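## Task

Place the chain bracelet entirely in the jewelry box's front-left compartment, the bangle in the back-right one, every ring in the back-middle one and every ear stud in the front-middle one. Each item must sit lower than the dividers' top edges. 'Back' means the hinge side, and left/right are judged by someone standing at the front looking toward the hinge. The box must end up upright on the table.

## Robot and tools

Robot: two YAM Ultra arms, left_arm and right_arm, each with a two-finger parallel gripper and a wrist camera. The fingers point along the gripper's +z axis and close along its y axis. end_effector_position is the point between the finger pads, roughly 1 cm short of the tips.

Frames: the scene frame has its origin at table-top height, midway between the arms' nominal bases; +x points out over the table, +y toward left_arm, +z up. Image sides do not match arm names. Actual bases: left_arm at (-0.051, +0.330, 0) m, quat_wxyz (+1.000, 0, 0, -0.014); right_arm at (+0.031, -0.246, 0) m, quat_wxyz (+1.000, 0, 0, -0.021). Every hand pose, velocity, target and wrist-camera pose an arm reports is in that arm's own base frame; fixed cameras and the table use the scene frame. Printed positions can be a few cm off, more at long reach.

execute_actions(actions, cameras): actions is a list of actions. Each action is a list of up to 15 rows, one row per 1/30 s step; if fewer rows are given, the final row repeats until 15 steps. A row is one flat list of 14 numbers, each in [-1, 1]: left_arm dx, dy, dz, rx, ry, rz, opening, then the same seven for right_arm. Always send all 14. dx..rz are offsets, not poses: measured from that arm's Hand target as it was when the action began (never from the previous row), along that arm's base axes, rotating about the Hand target's position. Scale: 1.0 = 0.6 m or 180 degrees; rx, ry, rz form one rotation vector. A translation longer than 1.0 may be shortened. Because each action restarts from the current Hand target, repeating an offset keeps moving further. Six zeros re-request the current Hand target. opening is absolute: +1 fully open (0.094 m), -1 closed; sending 0 commands half open, so resend the present value to keep a gripper unchanged. An empty actions list returns the state, scene number and all camera images. cameras: list of names, ["all"], or [] for none; an unknown name invalidates the call.

move(target, speed, blend, opening_speed, grip_force, blocking, cameras): target is one 14-number row or a list of up to 15 rows, laid out as above. Every row is an offset from the Hand targets at the start of the move, not from the previous row. Each gripper follows a straight line and turns the shorter way; all arms finish together, lasting at least 0.5 s and at most 10 s (cut short after that). speed: m/s, 0.002 to 2.9, default 0.25, turn rate up to twice that in rad/s; one value or one per target. blend: metres of corner rounding per waypoint; 0 (default) stops at each. opening_speed: rate of opening change per second on the -1..1 scale, at least 0.2; use it to close gently on fragile items. grip_force: newtons per pad, 10 to 50, persists until changed; low values close slowly (about 4 s at 40, 8 s at 20, 16 s at 10). blocking=false returns after about 0.5 s while the move continues. Moves do not avoid obstacles or the other arm; grippers lag and can exceed speed, especially with a near-straight arm. Do not route a path close to an arm's own base (its shoulder may flip); go around. The result adds a move: line: done, off_target, moving, held or fault, plus limits=paced (pose clipped) or limits=held (steps withheld). An arm not named in the ending is done: resting within 10 mm and 2 degrees.

wait(seconds 0 to 10) lets the scene run holding commands. stop() brakes a running move. zoom_image(camera, region=[x0, y0, x1, y1]) enlarges part of the latest image of one camera, pixels from the top-left, at most 504 by 504. read_manual(section="licences") gives licence text only. finished_scene(scene) ends the current scene, giving its number; it is final.

Cameras: cam_head_left, cam_head_right, cam_high, cam_low (896x504 each), cam_left_wrist, cam_right_wrist (672x504 each).

Results: end_effector_position (m) and end_effector_quat_wxyz in each arm's base frame; Hand target (the last commanded pose after clipping, from which new offsets count); Tool commands; grip_measured on the opening scale (reads up to about 2.5 mm wide when empty, narrower than the part under a full squeeze); grip_effort_nm (gripper motor effort, negative closing; not pad force); Joint positions (last value is the opening in metres), Joint velocities (may be omitted when all within noise), Joint torques (include gravity; joints 1-3 wrap at ±28 N m). A MOTOR HOT line appears at 75 °C; at 90 °C the arm folds and idles; at 100 °C it collapses.

Control notes: commanded orientation is clipped each step to within 40 degrees of the measured one. Grippers often rest a few cm short of the target; the next command re-requests it, and you can add the shortfall as an offset. Contact keeps pressing until you command the target back past the gripper. To release, command an opening well above grip_measured. Pad force rises roughly 1 N per 0.001 below first touch, then jumps to the force limit.

Avoid: dropping items or releasing moving ones, slamming, fast or deep contact, pressing hard on fixed or heavy things, any contact between the two arms (including one gripper closing on the other's fingers), strain on the wrist-camera cables, arm stops, overheating from holding loads or pushing at unreachable poses, tipping the box, and anything leaving the table. Loose items may be nudged occasionally by outside pushes. The scene keeps running while you think.

Each tool is called after "Call:" as name([rows], argument=value, ...), one row to a line, values as JSON.

## Session

Call:
execute_actions(actions=[], cameras=["all"])

Scene clock: 0.00 s.
left_arm: end_effector_position=(+0.3826, +0.0096, +0.1444) grip_measured=+1.000 grip_effort_nm=n/a end_effector_quat_wxyz=(+0.687, -0.071, +0.722, +0.048) | right_arm: end_effector_position=(+0.3748, -0.0253, +0.1387) grip_measured=+1.000 grip_effort_nm=n/a end_effector_quat_wxyz=(+0.676, +0.088, +0.730, -0.044)
Joint positions: left_arm=[-0.105 1.577 0.236 1.287 -0.272 -0.044 0.094] | right_arm=[0.034 1.533 0.209 1.239 0.219 0.074 0.094]
Joint velocities: within noise
Joint torques (N m): no reading
Heat: left arm: 31 °C; right arm: 29 °C.
Hand target: left_arm +0.3828, +0.0096, +0.1426; +0.683, -0.071, +0.725, +0.048 | right_arm +0.3759, -0.0253, +0.1413; +0.678, +0.089, +0.728, -0.044
Tool commands: left_gripper/opening=+1.0 right_gripper/opening=+1.0

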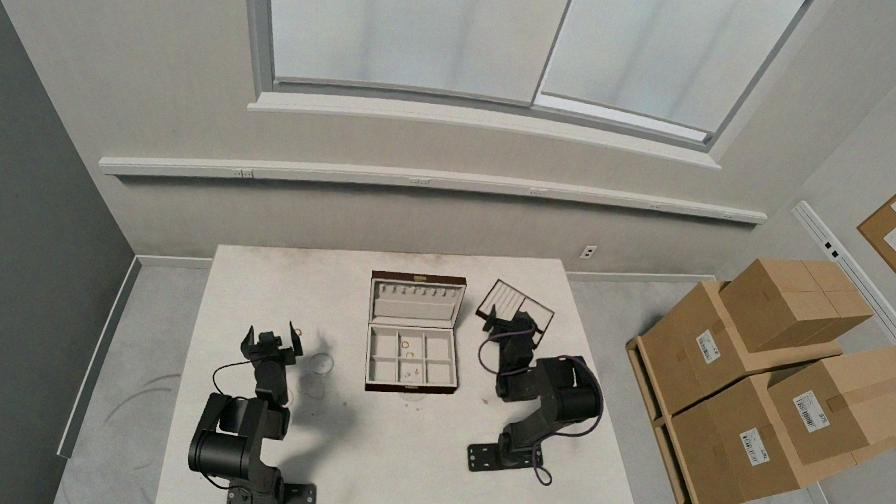

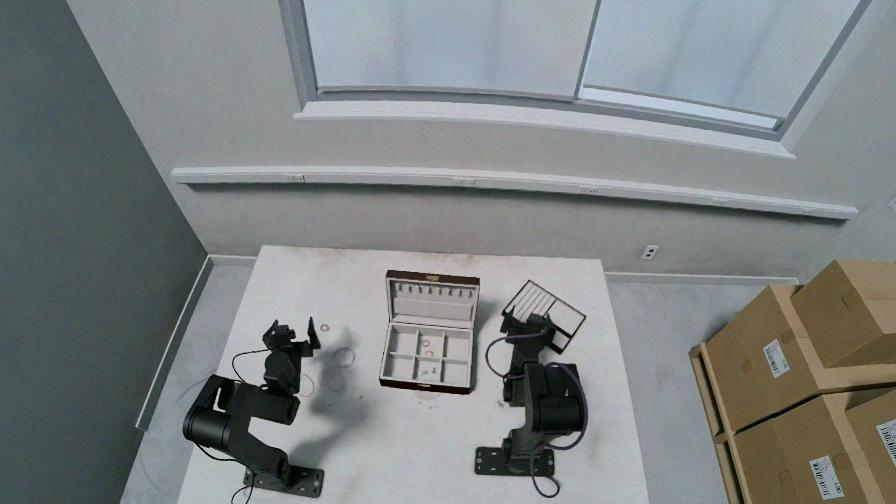

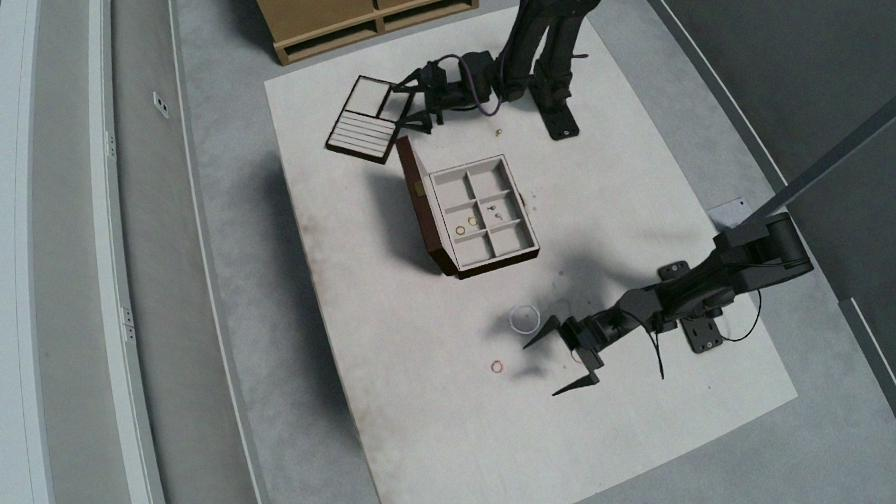

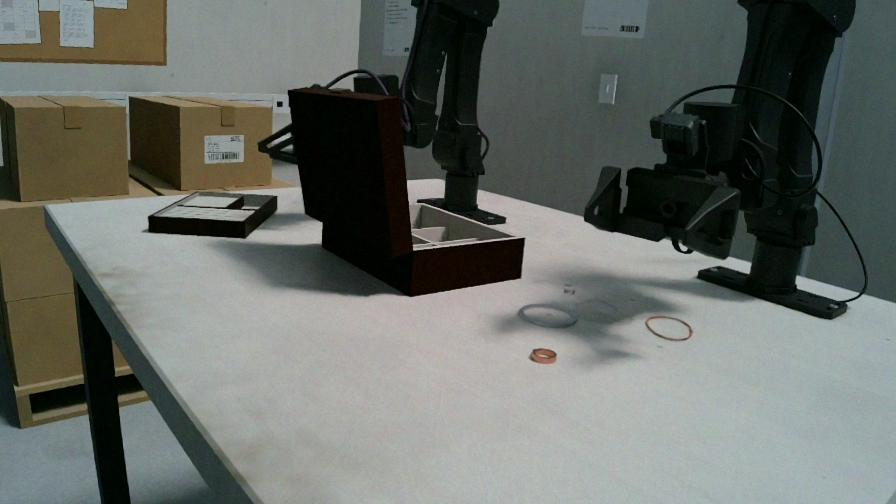

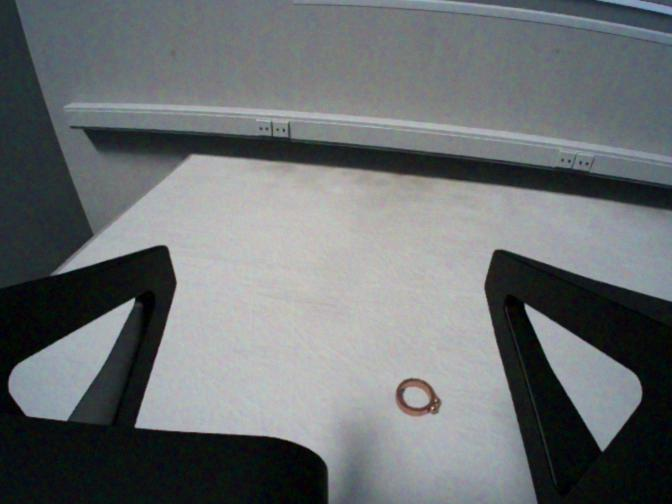

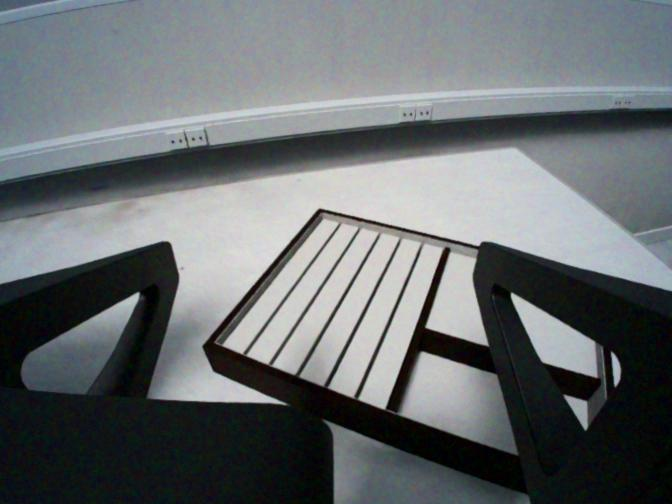

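Call:
zoom_image(camera="cam_high", region=[380, 100, 620, 300])

Call:
zoom_image(camera="cam_high", region=[440, 250, 720, 430])

Call:
zoom_image(camera="cam_head_left", region=[250, 250, 600, 420])

Call:
zoom_image(camera="cam_low", region=[400, 200, 760, 400])

Scaled by 2.100 from the camera's 896x504 image, which has a finer 1280x720 frame.

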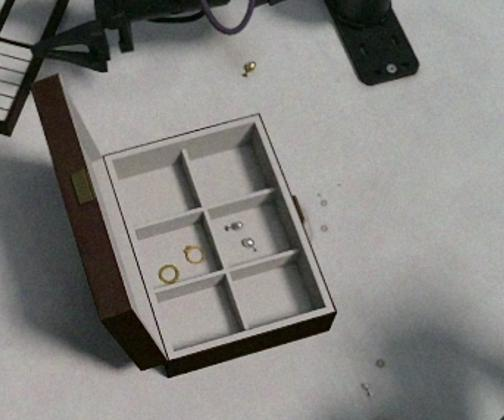

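Scaled by 1.800 from the camera's 896x504 image, which has a finer 1280x720 frame.

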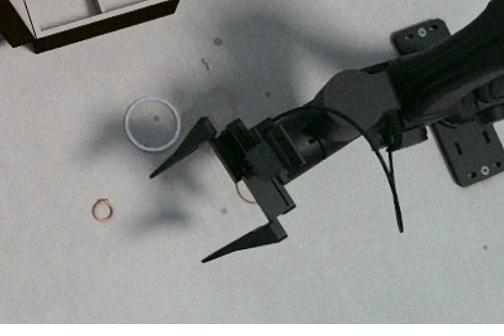

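Scaled by 1.440 from the camera's 896x504 image, which has a finer 1280x720 frame.

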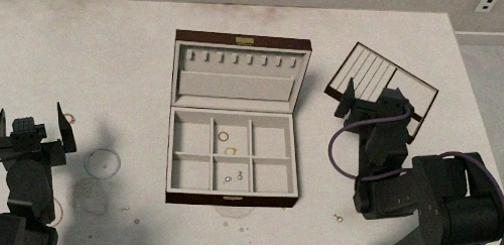

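Scaled by 1.400 from the camera's 896x504 image, which has a finer 1280x720 frame.

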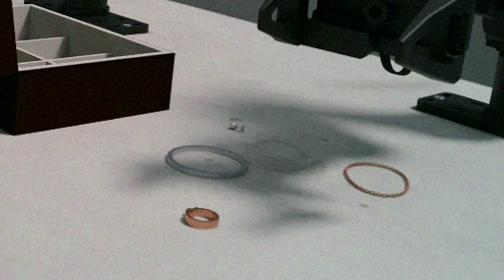

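Call:
move(target=[0.0612,-0.0510,0.2123,-0.0108,0.3142,-0.0684,-0.5, -0.2640,0.0970,0.0978,-0.0068,0.4223,0.1040,-0.5], speed=0.2, cameras=["cam_left_wrist", "cam_right_wrist", "cam_high"])

Scene clock: 94.23 s.
left_arm: end_effector_position=(+0.4164, -0.0214, +0.2743) grip_measured=-0.498 grip_effort_nm=-0.10 end_effector_quat_wxyz=(+0.269, +0.022, +0.963, -0.003) | right_arm: end_effector_position=(+0.2144, +0.0296, +0.1924) grip_measured=-0.498 grip_effort_nm=-0.12 end_effector_quat_wxyz=(+0.082, -0.067, +0.994, +0.004)
Joint positions: left_arm=[-0.06 1.721 1.928 -1.233 -0.013 -0.009 0.024] | right_arm=[0.136 1.237 1.285 -1.453 0.004 0.001 0.024]
Joint torques (N m): left_arm=[0.72 -7.2 11.03 1.01 0.16 0.09] | right_arm=[0.69 -2.39 10.33 0.28 -0.09 -0.04]
Heat: left arm: 33 °C; right arm: 34 °C.
Hand target: left_arm +0.4196, -0.0209, +0.2700; +0.259, +0.024, +0.965, -0.006 | right_arm +0.2174, +0.0330, +0.2001; +0.087, -0.075, +0.993, +0.007
Off the commanded pose: left_arm 0.005 m, 1 deg | right_arm 0.009 m, 1 deg.
move: done
Images, in order (width x height): cam_high 896x504, cam_left_wrist 672x504, cam_right_wrist 672x504.

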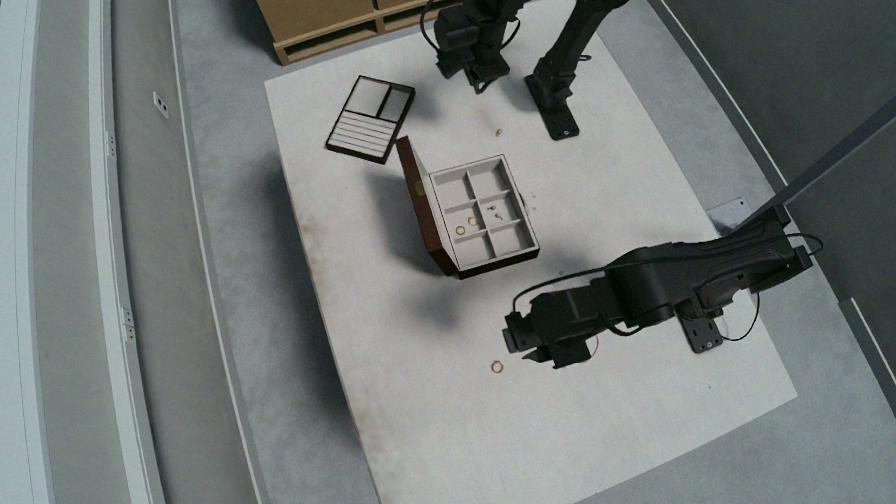

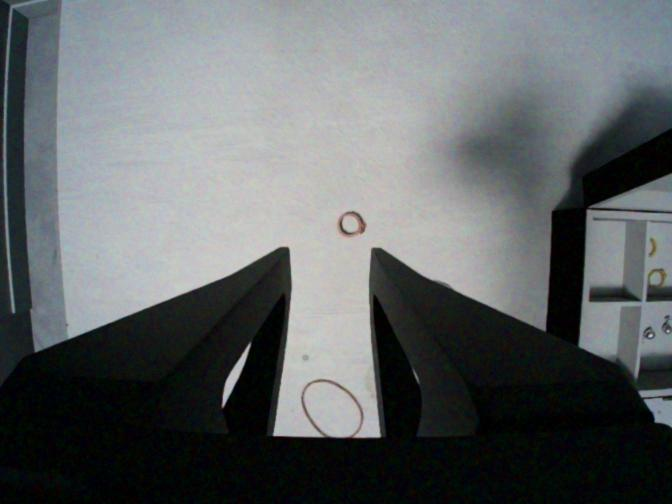

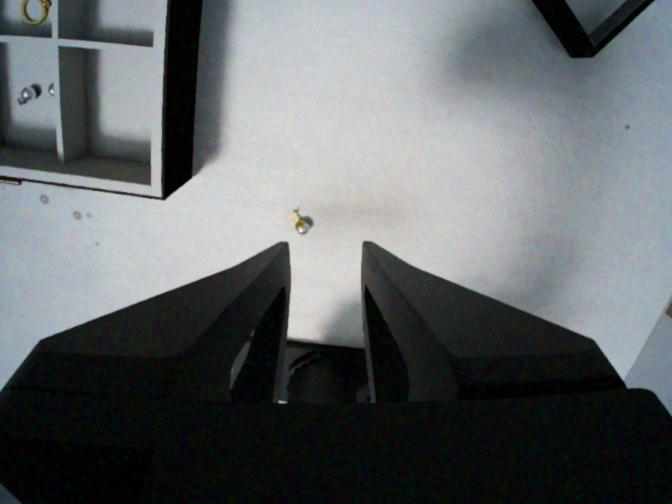

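Call:
zoom_image(camera="cam_right_wrist", region=[0, 0, 380, 285])

Call:
zoom_image(camera="cam_right_wrist", region=[260, 190, 350, 255])

Scaled by 1.326 from the camera's 672x504 image, which has a finer 960x720 frame.

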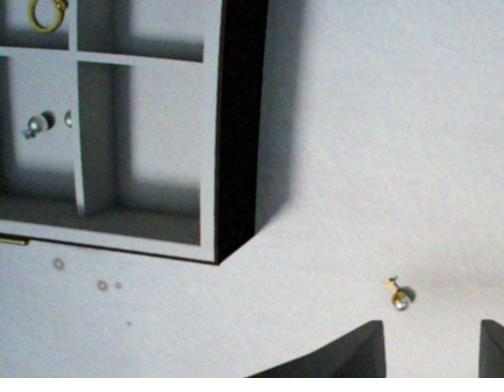

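Scaled by 5.600 from the camera's 672x504 image, which has a finer 960x720 frame.

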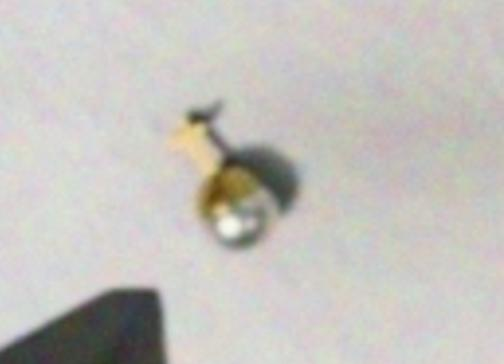

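Call:
move(target=[0.0640,-0.0268,-0.3083,0.1840,0.0862,-0.5710,-0.2, -0.0802,0.0212,-0.2418,-0.0223,0.0516,0.1598,-0.5], speed=0.15, cameras=["cam_left_wrist", "cam_right_wrist"])

Scene clock: 199.97 s.
left_arm: end_effector_position=(+0.4589, -0.0352, +0.0972) grip_measured=-0.202 grip_effort_nm=0.14 end_effector_quat_wxyz=(+0.042, +0.814, +0.578, +0.047) | right_arm: end_effector_position=(+0.1712, +0.0448, +0.0606) grip_measured=-0.498 grip_effort_nm=-0.11 end_effector_quat_wxyz=(+0.004, -0.314, +0.950, +0.000)
Joint positions: left_arm=[-0.077 2.207 2.026 -1.263 0.004 1.83 0.037] | right_arm=[0.249 1.22 0.758 -1.102 -0.001 -0.389 0.024]
Joint torques (N m): left_arm=[-0.54 -10.58 10.81 0.23 -0.05 0.08] | right_arm=[0.77 -2.43 5.08 0.34 -0.01 -0.03]
Heat: left arm: 34 °C; right arm: 34 °C.
Hand target: left_arm +0.4579, -0.0370, +0.0849; +0.028, +0.818, +0.573, +0.033 | right_arm +0.1693, +0.0456, +0.0550; +0.000, -0.321, +0.947, +0.000
Off the commanded pose: left_arm 0.012 m, 2 deg | right_arm 0.006 m, 1 deg.
move: off_target (left_arm)
Images, in order (width x height): cam_left_wrist 672x504, cam_right_wrist 672x504.

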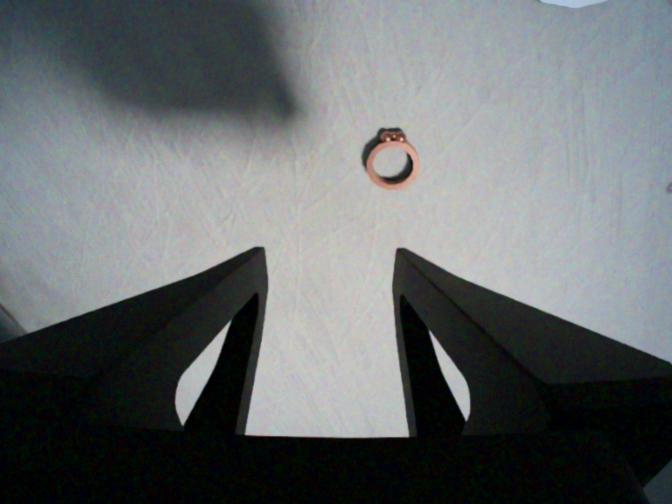

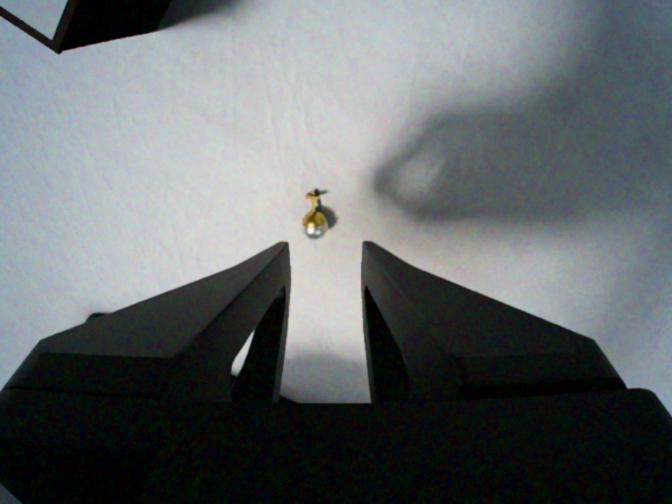

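Call:
move(target=[-0.0315,-0.0017,-0.0865,0.0014,0.0166,0,-0.2, -0.0163,0.0007,-0.0508,0,0,0,-0.5], speed=0.07, grip_force=[20, 20], cameras=["cam_left_wrist", "cam_right_wrist"])

Scene clock: 226.30 s.
left_arm: end_effector_position=(+0.4444, -0.0360, +0.0493) grip_measured=-0.202 grip_effort_nm=0.14 end_effector_quat_wxyz=(+0.025, +0.816, +0.576, +0.028) | right_arm: end_effector_position=(+0.1617, +0.0453, +0.0299) grip_measured=-0.498 grip_effort_nm=-0.12 end_effector_quat_wxyz=(+0.004, -0.320, +0.947, +0.000)
Joint positions: left_arm=[-0.082 2.207 1.841 -1.13 0.004 1.83 0.037] | right_arm=[0.266 1.22 0.631 -0.975 -0.001 -0.386 0.024]
Joint torques (N m): left_arm=[-0.7 -11.17 7.27 0.3 -0.03 0.04] | right_arm=[0.76 -2.1 4.93 0.32 -0.01 0.09]
Heat: left arm: 36 °C; right arm: 31 °C.
Hand target: left_arm +0.4390, -0.0380, +0.0330; +0.011, +0.819, +0.574, +0.013 | right_arm +0.1595, +0.0460, +0.0245; +0.000, -0.321, +0.947, +0.000
Off the commanded pose: left_arm 0.017 m, 2 deg | right_arm 0.006 m, 0 deg.
grip_force (N): 20, 20
move: off_target (left_arm)
Images, in order (width x height): cam_left_wrist 672x504, cam_right_wrist 672x504.

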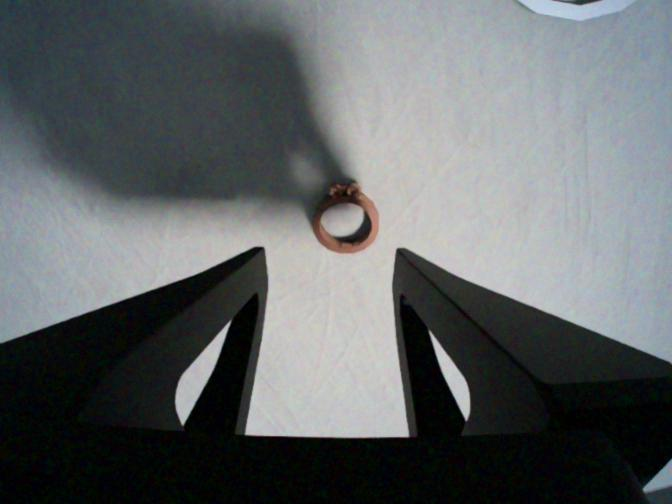

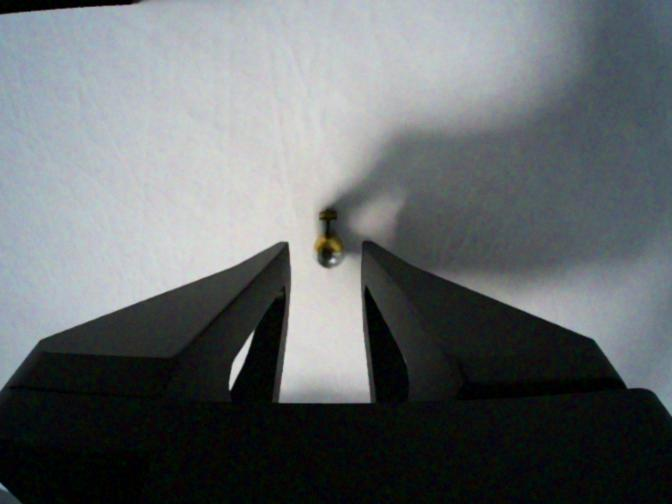

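Call:
move(target=[-0.0058,-0.0025,-0.035,0,0,0,-0.2, 0,0,-0.0283,0,0,0,-0.5], speed=0.04, cameras=["cam_left_wrist", "cam_right_wrist"])

Scene clock: 242.23 s.
left_arm: end_effector_position=(+0.4425, -0.0380, +0.0305) grip_measured=-0.202 grip_effort_nm=0.14 end_effector_quat_wxyz=(+0.027, +0.818, +0.574, +0.030) | right_arm: end_effector_position=(+0.1624, +0.0455, +0.0131) grip_measured=-0.498 grip_effort_nm=-0.12 end_effector_quat_wxyz=(+0.005, -0.320, +0.947, +0.000)
Joint positions: left_arm=[-0.087 2.207 1.765 -1.047 0.003 1.83 0.037] | right_arm=[0.266 1.253 0.58 -0.889 -0.001 -0.386 0.024]
Joint torques (N m): left_arm=[-0.58 -10.82 7.09 0.33 -0.02 -0.02] | right_arm=[0.73 -2.06 4.72 0.32 -0.01 0.09]
Heat: left arm: 34 °C; right arm: 30 °C.
Hand target: left_arm +0.4355, -0.0395, +0.0120; +0.011, +0.819, +0.574, +0.013 | right_arm +0.1595, +0.0460, +0.0076; +0.000, -0.321, +0.947, +0.000
Off the commanded pose: left_arm 0.020 m, 3 deg | right_arm 0.006 m, 1 deg.
grip_force (N): 20, 20
move: off_target (left_arm)
Images, in order (width x height): cam_left_wrist 672x504, cam_right_wrist 672x504.

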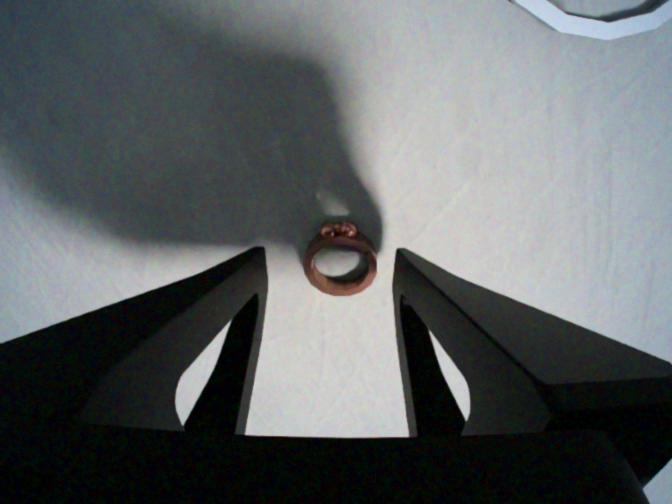

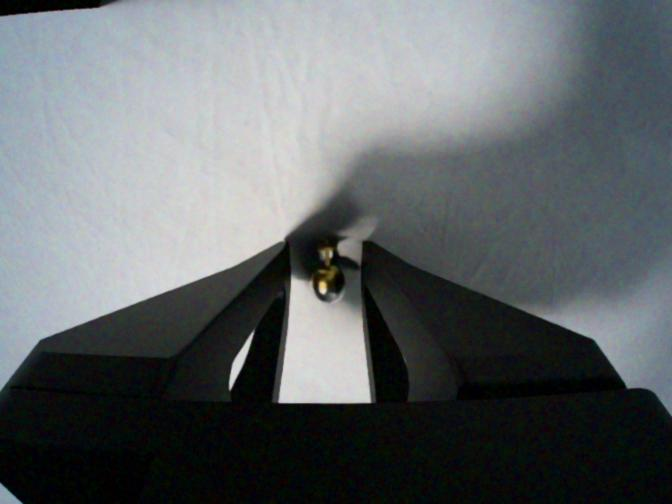

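Call:
move(target=[-0.0025,0.0017,-0.0133,0,0,0,-0.2, 0,0,0,0,0,0,-0.97], speed=0.03, opening_speed=0.25, cameras=["cam_left_wrist", "cam_right_wrist"])

Scene clock: 258.30 s.
left_arm: end_effector_position=(+0.4419, -0.0380, +0.0237) grip_measured=-0.202 grip_effort_nm=0.14 end_effector_quat_wxyz=(+0.028, +0.818, +0.574, +0.031) | right_arm: end_effector_position=(+0.1626, +0.0456, +0.0131) grip_measured=-0.758 grip_effort_nm=-0.49 end_effector_quat_wxyz=(+0.005, -0.320, +0.947, +0.000)
Joint positions: left_arm=[-0.087 2.207 1.737 -1.016 0.003 1.83 0.037] | right_arm=[0.266 1.253 0.58 -0.888 -0.001 -0.386 0.011]
Joint torques (N m): left_arm=[-0.5 -10.43 6.9 0.34 -0.02 0.01] | right_arm=[0.75 -2.06 4.74 0.35 0 0.1]
Heat: left arm: 33 °C; right arm: 30 °C.
Hand target: left_arm +0.4341, -0.0385, +0.0040; +0.011, +0.819, +0.574, +0.013 | right_arm +0.1596, +0.0460, +0.0076; +0.000, -0.321, +0.947, +0.000
Off the commanded pose: left_arm 0.021 m, 3 deg | right_arm 0.006 m, 1 deg.
grip_force (N): 20, 20
move: off_target (left_arm)
Images, in order (width x height): cam_left_wrist 672x504, cam_right_wrist 672x504.

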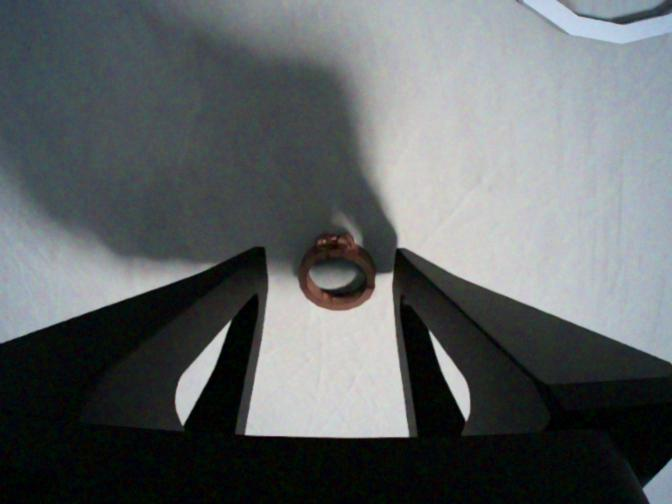

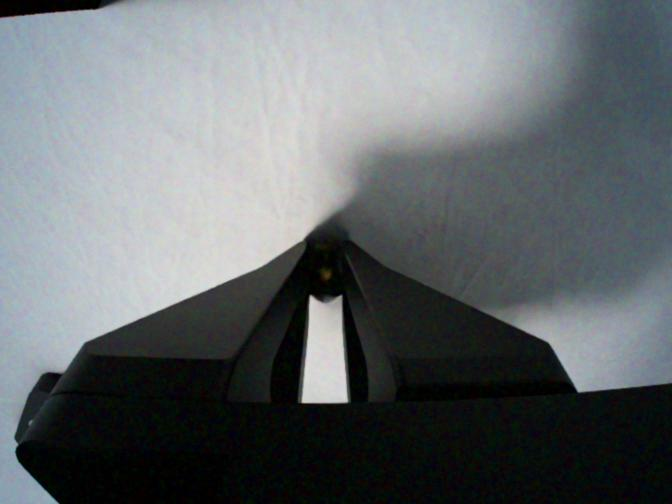

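Call:
move(target=[-0.001,0,-0.0055,0,0,0,-0.2, 0,0,0.1873,0,0,0,-0.97], speed=0.06, cameras=["cam_left_wrist", "cam_right_wrist"])

Scene clock: 272.73 s.
left_arm: end_effector_position=(+0.4418, -0.0379, +0.0211) grip_measured=-0.202 grip_effort_nm=0.14 end_effector_quat_wxyz=(+0.029, +0.818, +0.574, +0.032) | right_arm: end_effector_position=(+0.1552, +0.0435, +0.1082) grip_measured=-0.758 grip_effort_nm=-0.49 end_effector_quat_wxyz=(-0.020, -0.320, +0.947, +0.002)
Joint positions: left_arm=[-0.087 2.207 1.726 -1.003 0.003 1.83 0.037] | right_arm=[0.266 1.178 0.922 -1.354 -0.001 -0.386 0.011]
Joint torques (N m): left_arm=[-0.44 -10.39 6.86 0.33 -0.03 0.01] | right_arm=[0.75 -4.59 10 -0.08 -0.02 0.1]
Heat: left arm: 33 °C; right arm: 30 °C.
Hand target: left_arm +0.4334, -0.0385, +0.0007; +0.011, +0.819, +0.574, +0.013 | right_arm +0.1596, +0.0460, +0.1199; +0.000, -0.321, +0.947, +0.000
Off the commanded pose: left_arm 0.022 m, 3 deg | right_arm 0.013 m, 2 deg.
grip_force (N): 20, 20
move: off_target (left_arm, right_arm)
Images, in order (width x height): cam_left_wrist 672x504, cam_right_wrist 672x504.

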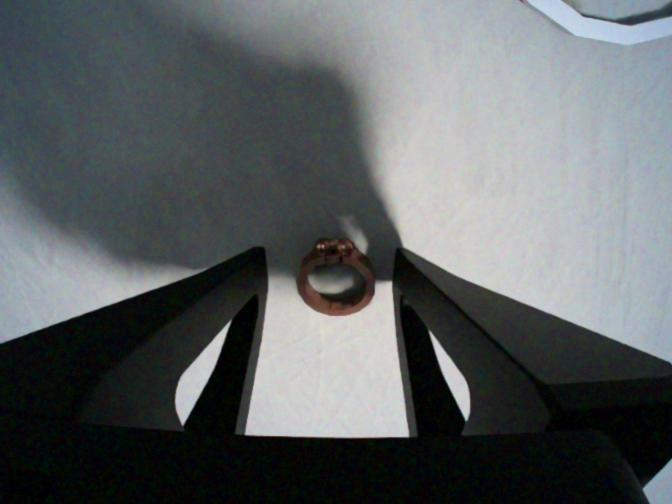

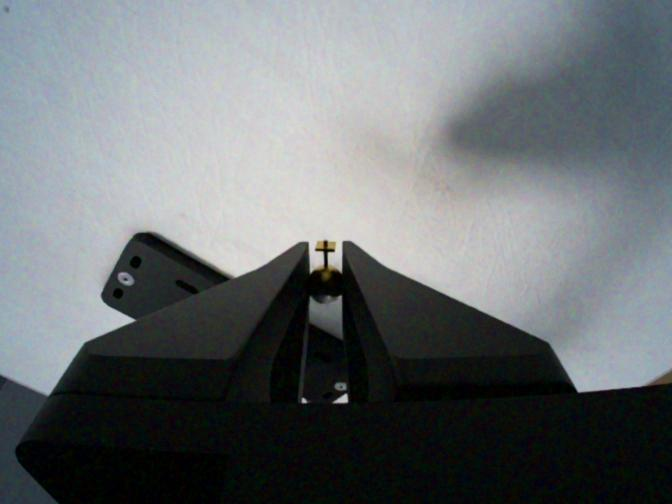

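Call:
move(target=[0.011,0.001,0.02,0,0,0,-0.62, 0.1273,0.32,0.0502,0,0,0,-0.97], speed=0.13, opening_speed=0.25, cameras=["cam_left_wrist", "cam_right_wrist"])

Scene clock: 288.87 s.
left_arm: end_effector_position=(+0.4423, -0.0380, +0.0250) grip_measured=-0.537 grip_effort_nm=-0.46 end_effector_quat_wxyz=(+0.025, +0.818, +0.574, +0.027) | right_arm: end_effector_position=(+0.2334, +0.2333, +0.1480) grip_measured=-0.758 grip_effort_nm=-0.49 end_effector_quat_wxyz=(+0.001, -0.322, +0.947, +0.001)
Joint positions: left_arm=[-0.087 2.218 1.76 -1.039 0.003 1.83 0.022] | right_arm=[0.782 1.794 1.643 -1.417 0 0.125 0.011]
Joint torques (N m): left_arm=[-0.17 -10.17 10.43 0.08 -0.03 0.06] | right_arm=[0.44 -6.86 10.24 -0.01 -0.02 0.11]
Heat: left arm: 33 °C; right arm: 32 °C.
Hand target: left_arm +0.4400, -0.0379, +0.0127; +0.011, +0.819, +0.574, +0.013 | right_arm +0.2360, +0.2380, +0.1501; +0.000, -0.321, +0.947, +0.000
Off the commanded pose: left_arm 0.013 m, 2 deg | right_arm 0.006 m, 0 deg.
grip_force (N): 20, 20
move: off_target (left_arm)
Images, in order (width x height): cam_left_wrist 672x504, cam_right_wrist 672x504.

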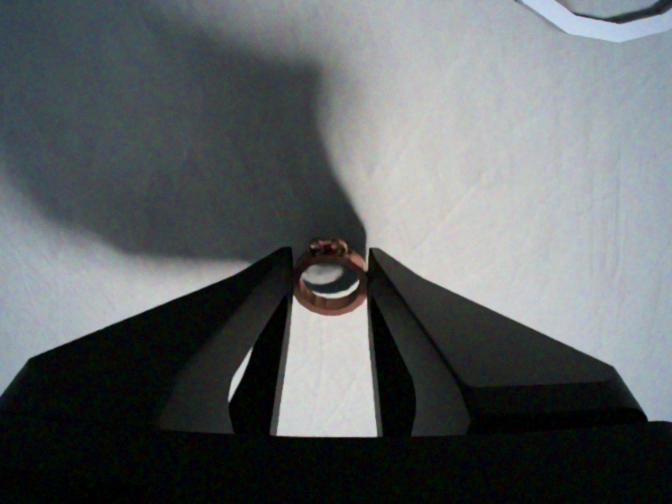

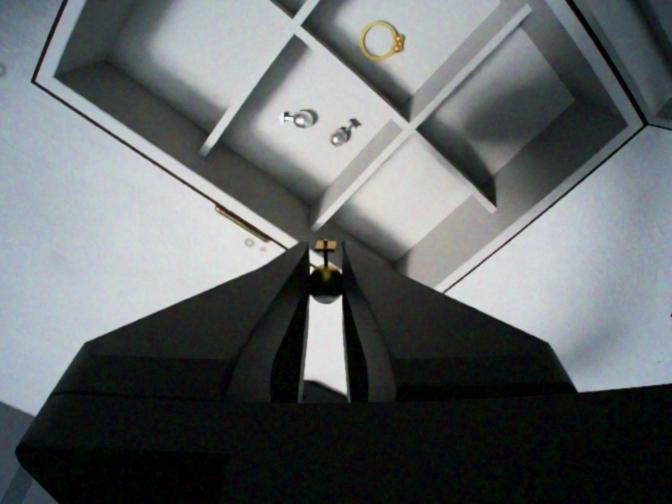

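Call:
zoom_image(camera="cam_right_wrist", region=[0, 0, 504, 300])

Scaled by 1.000.

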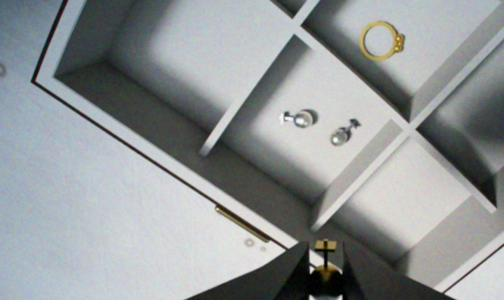

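Call:
move(target=[0,0,0.3122,-0.0055,-0.0665,0,-0.62, -0.0230,0.0142,-0.1252,0,0,0.2750,-0.97], speed=0.1, cameras=["cam_left_wrist", "cam_right_wrist"])

Scene clock: 354.93 s.
left_arm: end_effector_position=(+0.4442, -0.0381, +0.1806) grip_measured=-0.537 grip_effort_nm=-0.46 end_effector_quat_wxyz=(+0.069, +0.814, +0.571, +0.080) | right_arm: end_effector_position=(+0.2255, +0.2461, +0.0869) grip_measured=-0.758 grip_effort_nm=-0.49 end_effector_quat_wxyz=(-0.013, +0.682, -0.731, -0.001)
Joint positions: left_arm=[-0.087 2.104 2.185 -1.44 0.003 1.83 0.022] | right_arm=[0.826 1.794 1.4 -1.151 0 -0.676 0.011]
Joint torques (N m): left_arm=[-0.27 -15.82 10.4 0.38 -0.04 0] | right_arm=[0.73 -6.87 5.12 0.35 -0.03 -0.05]
Heat: left arm: 36 °C; right arm: 32 °C.
Hand target: left_arm +0.4400, -0.0380, +0.2001; +0.078, +0.813, +0.569, +0.093 | right_arm +0.2222, +0.2466, +0.0750; +0.000, +0.688, -0.726, +0.000
Off the commanded pose: left_arm 0.020 m, 2 deg | right_arm 0.012 m, 2 deg.
grip_force (N): 20, 20
move: off_target (left_arm, right_arm)
Images, in order (width x height): cam_left_wrist 672x504, cam_right_wrist 672x504.

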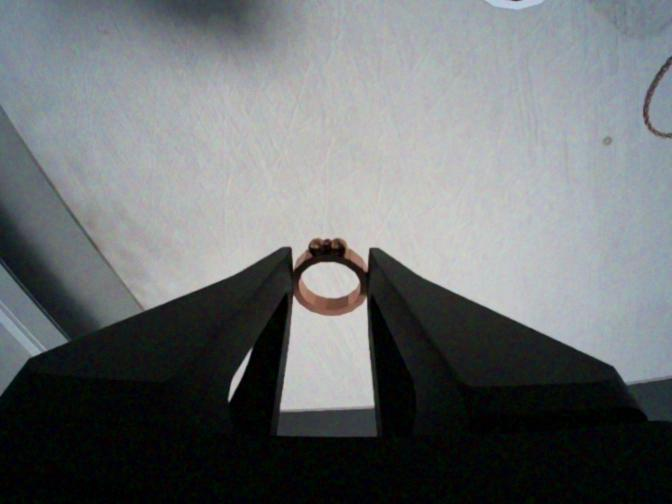

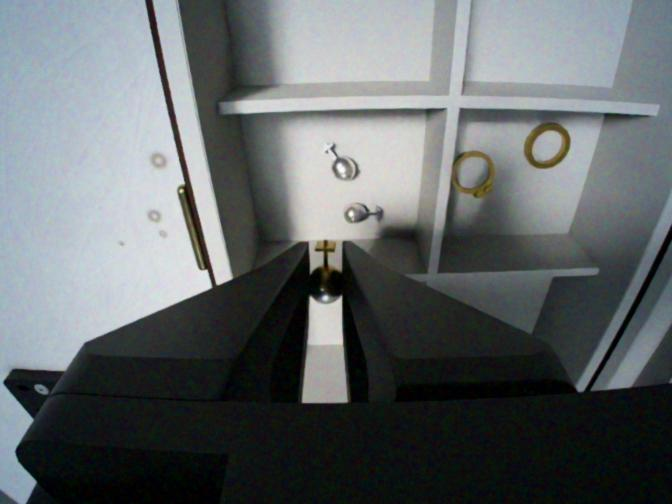

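Call:
zoom_image(camera="cam_right_wrist", region=[130, 60, 480, 310])

Scaled by 1.440 from the camera's 672x504 image, which has a finer 960x720 frame.

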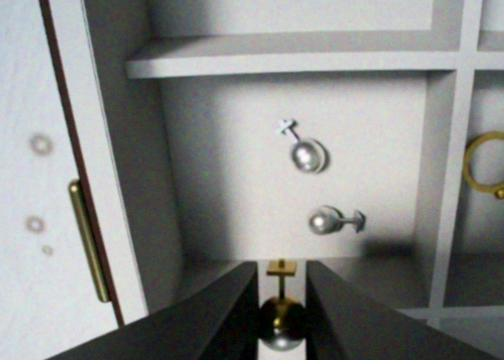

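Call:
move(target=[0,0,0,0,0,0,-0.62, -0.0195,-0.0058,-0.0617,0,0,0,-0.97], speed=0.05, cameras=["cam_right_wrist"])

Scene clock: 411.70 s.
left_arm: end_effector_position=(+0.4441, -0.0381, +0.1806) grip_measured=-0.537 grip_effort_nm=-0.46 end_effector_quat_wxyz=(+0.069, +0.814, +0.571, +0.080) | right_arm: end_effector_position=(+0.2142, +0.2434, +0.0490) grip_measured=-0.758 grip_effort_nm=-0.49 end_effector_quat_wxyz=(-0.011, +0.688, -0.726, -0.001)
Joint positions: left_arm=[-0.087 2.104 2.185 -1.441 0.003 1.83 0.022] | right_arm=[0.846 1.794 1.245 -1 0 -0.671 0.011]
Joint torques (N m): left_arm=[-0.18 -15.8 10.39 0.36 -0.02 0.05] | right_arm=[0.68 -6.65 5.04 0.33 -0.02 0.09]
Heat: left arm: 35 °C; right arm: 30 °C.
Hand target: left_arm +0.4399, -0.0380, +0.2001; +0.078, +0.813, +0.569, +0.093 | right_arm +0.2104, +0.2431, +0.0379; +0.000, +0.688, -0.726, +0.000
Off the commanded pose: left_arm 0.020 m, 2 deg | right_arm 0.012 m, 1 deg.
grip_force (N): 20, 20
move: off_target (left_arm, right_arm)
Images, in order (width x height): cam_right_wrist 672x504.

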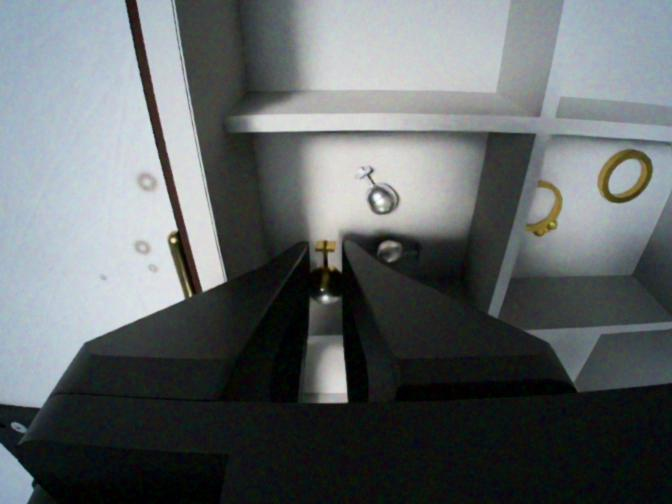

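Call:
move(target=[0,0,0,0,0,0,-0.62, -0.0005,-0.0003,-0.0283,0,0,0,-0.97], speed=0.04, cameras=["cam_right_wrist"])

Scene clock: 422.33 s.
left_arm: end_effector_position=(+0.4441, -0.0381, +0.1806) grip_measured=-0.537 grip_effort_nm=-0.46 end_effector_quat_wxyz=(+0.069, +0.814, +0.571, +0.080) | right_arm: end_effector_position=(+0.2143, +0.2435, +0.0318) grip_measured=-0.758 grip_effort_nm=-0.49 end_effector_quat_wxyz=(-0.011, +0.687, -0.726, -0.001)
Joint positions: left_arm=[-0.087 2.104 2.185 -1.441 0.003 1.83 0.022] | right_arm=[0.846 1.817 1.202 -0.934 0 -0.67 0.011]
Joint torques (N m): left_arm=[-0.13 -15.86 10.37 0.35 -0.06 0.02] | right_arm=[0.7 -6.79 4.9 0.34 -0.01 0.1]
Heat: left arm: 36 °C; right arm: 30 °C.
Hand target: left_arm +0.4399, -0.0380, +0.2001; +0.078, +0.813, +0.569, +0.093 | right_arm +0.2101, +0.2429, +0.0209; +0.000, +0.688, -0.726, +0.000
Off the commanded pose: left_arm 0.020 m, 2 deg | right_arm 0.012 m, 1 deg.
grip_force (N): 20, 20
move: off_target (left_arm, right_arm)
Images, in order (width x height): cam_right_wrist 672x504.

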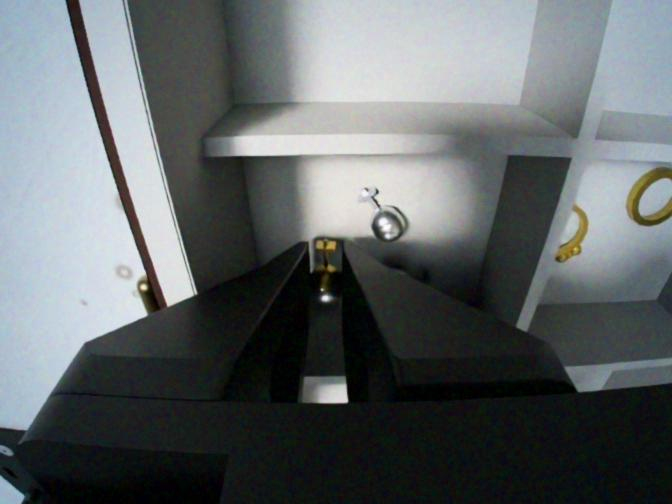

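Call:
zoom_image(camera="cam_right_wrist", region=[270, 170, 450, 320])

Scaled by 2.800 from the camera's 672x504 image, which has a finer 960x720 frame.

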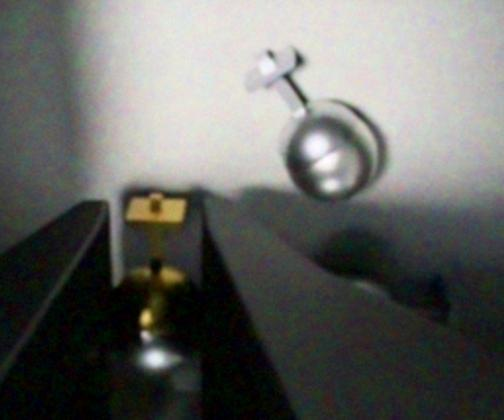

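Call:
move(target=[0,0,0,0,0,0,-0.62, 0,0,-0.0058,0,0,0,-0.97], speed=0.03, cameras=[])

Call:
move(target=[0,0,0,0,0,0,-0.62, 0.0035,0.0005,0.006,0,0,0,-0.66], speed=0.03, opening_speed=0.25, cameras=["cam_right_wrist"])

Scene clock: 437.50 s.
left_arm: end_effector_position=(+0.4441, -0.0381, +0.1806) grip_measured=-0.537 grip_effort_nm=-0.46 end_effector_quat_wxyz=(+0.069, +0.814, +0.571, +0.080) | right_arm: end_effector_position=(+0.2164, +0.2459, +0.0319) grip_measured=-0.758 grip_effort_nm=-0.49 end_effector_quat_wxyz=(-0.017, +0.687, -0.726, -0.002)
Joint positions: left_arm=[-0.087 2.104 2.185 -1.441 0.003 1.83 0.022] | right_arm=[0.846 1.817 1.202 -0.921 0 -0.67 0.011]
Joint torques (N m): left_arm=[-0.27 -15.83 10.29 0.36 -0.02 0.05] | right_arm=[0.69 -6.42 4.25 0.37 -0.02 0.09]
Heat: left arm: 36 °C; right arm: 30 °C.
Hand target: left_arm +0.4399, -0.0380, +0.2001; +0.078, +0.813, +0.569, +0.093 | right_arm +0.2101, +0.2429, +0.0174; +0.000, +0.688, -0.726, +0.000
Off the commanded pose: left_arm 0.020 m, 2 deg | right_arm 0.016 m, 2 deg.
grip_force (N): 20, 20
move: off_target (left_arm, right_arm)
No camera images: "cameras" was empty.

Scene clock: 438.97 s.
left_arm: end_effector_position=(+0.4441, -0.0381, +0.1806) grip_measured=-0.537 grip_effort_nm=-0.46 end_effector_quat_wxyz=(+0.069, +0.814, +0.571, +0.080) | right_arm: end_effector_position=(+0.2164, +0.2459, +0.0319) grip_measured=-0.662 grip_effort_nm=0.09 end_effector_quat_wxyz=(-0.017, +0.687, -0.726, -0.002)
Joint positions: left_arm=[-0.087 2.104 2.185 -1.441 0.003 1.83 0.022] | right_arm=[0.846 1.817 1.202 -0.921 0 -0.67 0.016]
Joint torques (N m): left_arm=[-0.2 -15.97 10.44 0.39 -0.03 0.03] | right_arm=[0.36 -6.34 5.63 0.24 -0.02 0.05]
Heat: left arm: 36 °C; right arm: 30 °C.
Hand target: left_arm +0.4399, -0.0380, +0.2001; +0.078, +0.813, +0.569, +0.093 | right_arm +0.2122, +0.2431, +0.0210; +0.000, +0.688, -0.726, +0.000
Off the commanded pose: left_arm 0.020 m, 2 deg | right_arm 0.012 m, 2 deg.
grip_force (N): 20, 20
move: off_target (left_arm, right_arm)
Images, in order (width x height): cam_right_wrist 672x504.

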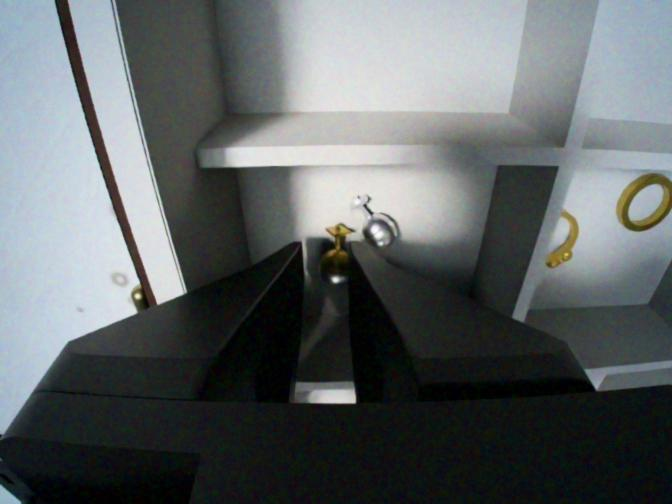

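Call:
move([
  [0,0,0,0,0,0,-0.62, 0.0080,0.0060,0.05,0,0,0,-0.66],
  [0,0,0,0,0,0,-0.62, 0.0080,0.0060,0.15,0,0,0,-0.66],
], speed=[0.04, 0.08], blend=[0.01, 0], cameras=["cam_right_wrist"])

Scene clock: 456.47 s.
left_arm: end_effector_position=(+0.4441, -0.0381, +0.1806) grip_measured=-0.537 grip_effort_nm=-0.46 end_effector_quat_wxyz=(+0.069, +0.814, +0.571, +0.080) | right_arm: end_effector_position=(+0.2131, +0.2422, +0.0934) grip_measured=-0.662 grip_effort_nm=0.08 end_effector_quat_wxyz=(+0.023, +0.687, -0.726, +0.002)
Joint positions: left_arm=[-0.087 2.104 2.185 -1.441 0.003 1.83 0.022] | right_arm=[0.846 1.817 1.453 -1.254 0 -0.67 0.016]
Joint torques (N m): left_arm=[-0.31 -15.76 10.43 0.38 -0.03 0.04] | right_arm=[0.05 -11.78 9.84 -0.1 -0.02 0.03]
Heat: left arm: 37 °C; right arm: 31 °C.
Hand target: left_arm +0.4399, -0.0380, +0.2001; +0.078, +0.813, +0.569, +0.093 | right_arm +0.2170, +0.2468, +0.1111; +0.000, +0.688, -0.726, +0.000
Off the commanded pose: left_arm 0.020 m, 2 deg | right_arm 0.019 m, 3 deg.
grip_force (N): 20, 20
move: off_target (left_arm, right_arm)
Images, in order (width x height): cam_right_wrist 672x504.

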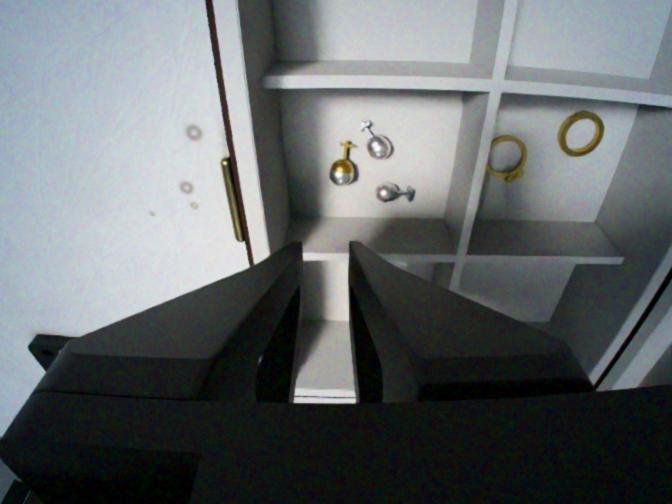

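Call:
move([
  [0,0,0.0582,0,0,0,-0.62, 0.0383,-0.2447,0.1315,0,0,0,-0.66],
  [-0.08,-0.4542,0.0582,-0.0566,-0.0612,-0.1064,-0.62, 0.0503,-0.3490,0.1482,0,0,0,-0.66],
], speed=[0.12, 0.13], blend=[0.03, 0], cameras=["cam_left_wrist", "cam_high"])

Scene clock: 507.87 s.
left_arm: end_effector_position=(+0.3859, -0.3080, +0.2438) grip_measured=-0.537 grip_effort_nm=-0.46 end_effector_quat_wxyz=(+0.224, +0.875, +0.416, +0.108) | right_arm: end_effector_position=(+0.2513, +0.0393, +0.1887) grip_measured=-0.662 grip_effort_nm=0.09 end_effector_quat_wxyz=(-0.008, +0.688, -0.726, +0.008)
Joint positions: left_arm=[-0.675 2.076 2.303 -1.295 0.001 1.578 0.022] | right_arm=[0.154 1.507 1.495 -1.536 0.004 -1.363 0.016]
Joint torques (N m): left_arm=[0.27 -9.83 10.56 1.1 -0.03 -0.06] | right_arm=[-0.59 -8.66 7.84 0.01 -0.07 -0.05]
Heat: left arm: 39 °C; right arm: 34 °C.
Hand target: left_arm +0.3919, -0.3106, +0.2349; +0.217, +0.874, +0.422, +0.106 | right_arm +0.2472, +0.0374, +0.1999; +0.000, +0.688, -0.725, +0.000
Off the commanded pose: left_arm 0.011 m, 1 deg | right_arm 0.012 m, 1 deg.
joint sent to its limit (right arm) — joint 4 (wrist pitch), lower limit. The joint targets are off in orientation, not in position.
grip_force (N): 20, 20
move: off_target (left_arm, right_arm)
Images, in order (width x height): cam_high 896x504, cam_left_wrist 672x504.

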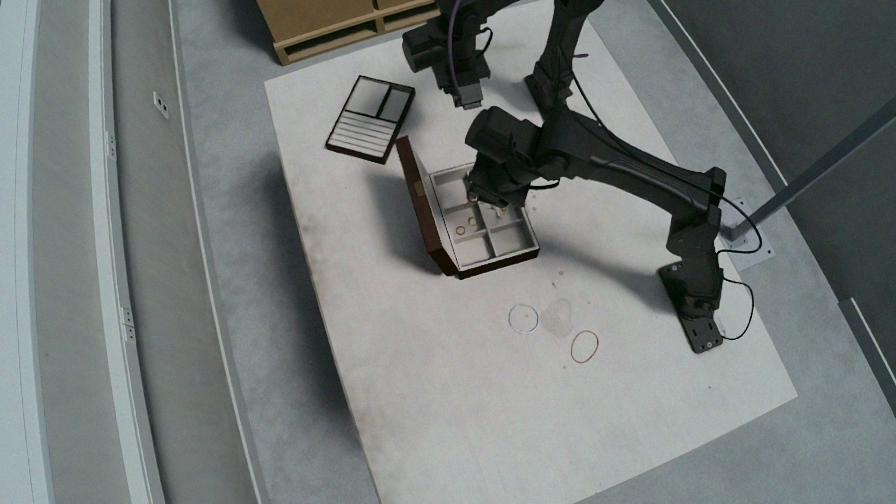

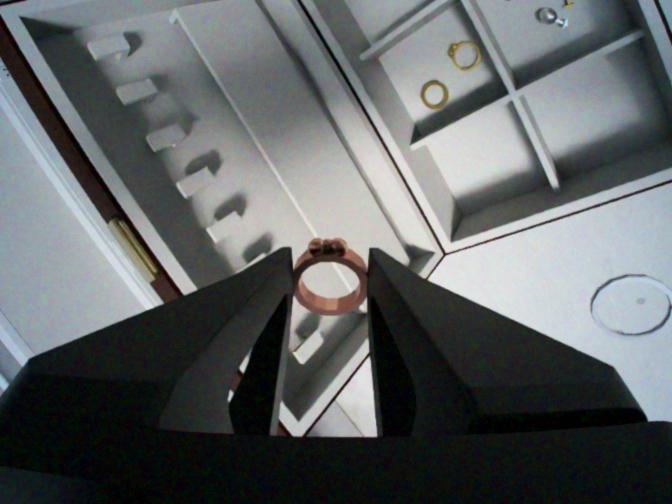

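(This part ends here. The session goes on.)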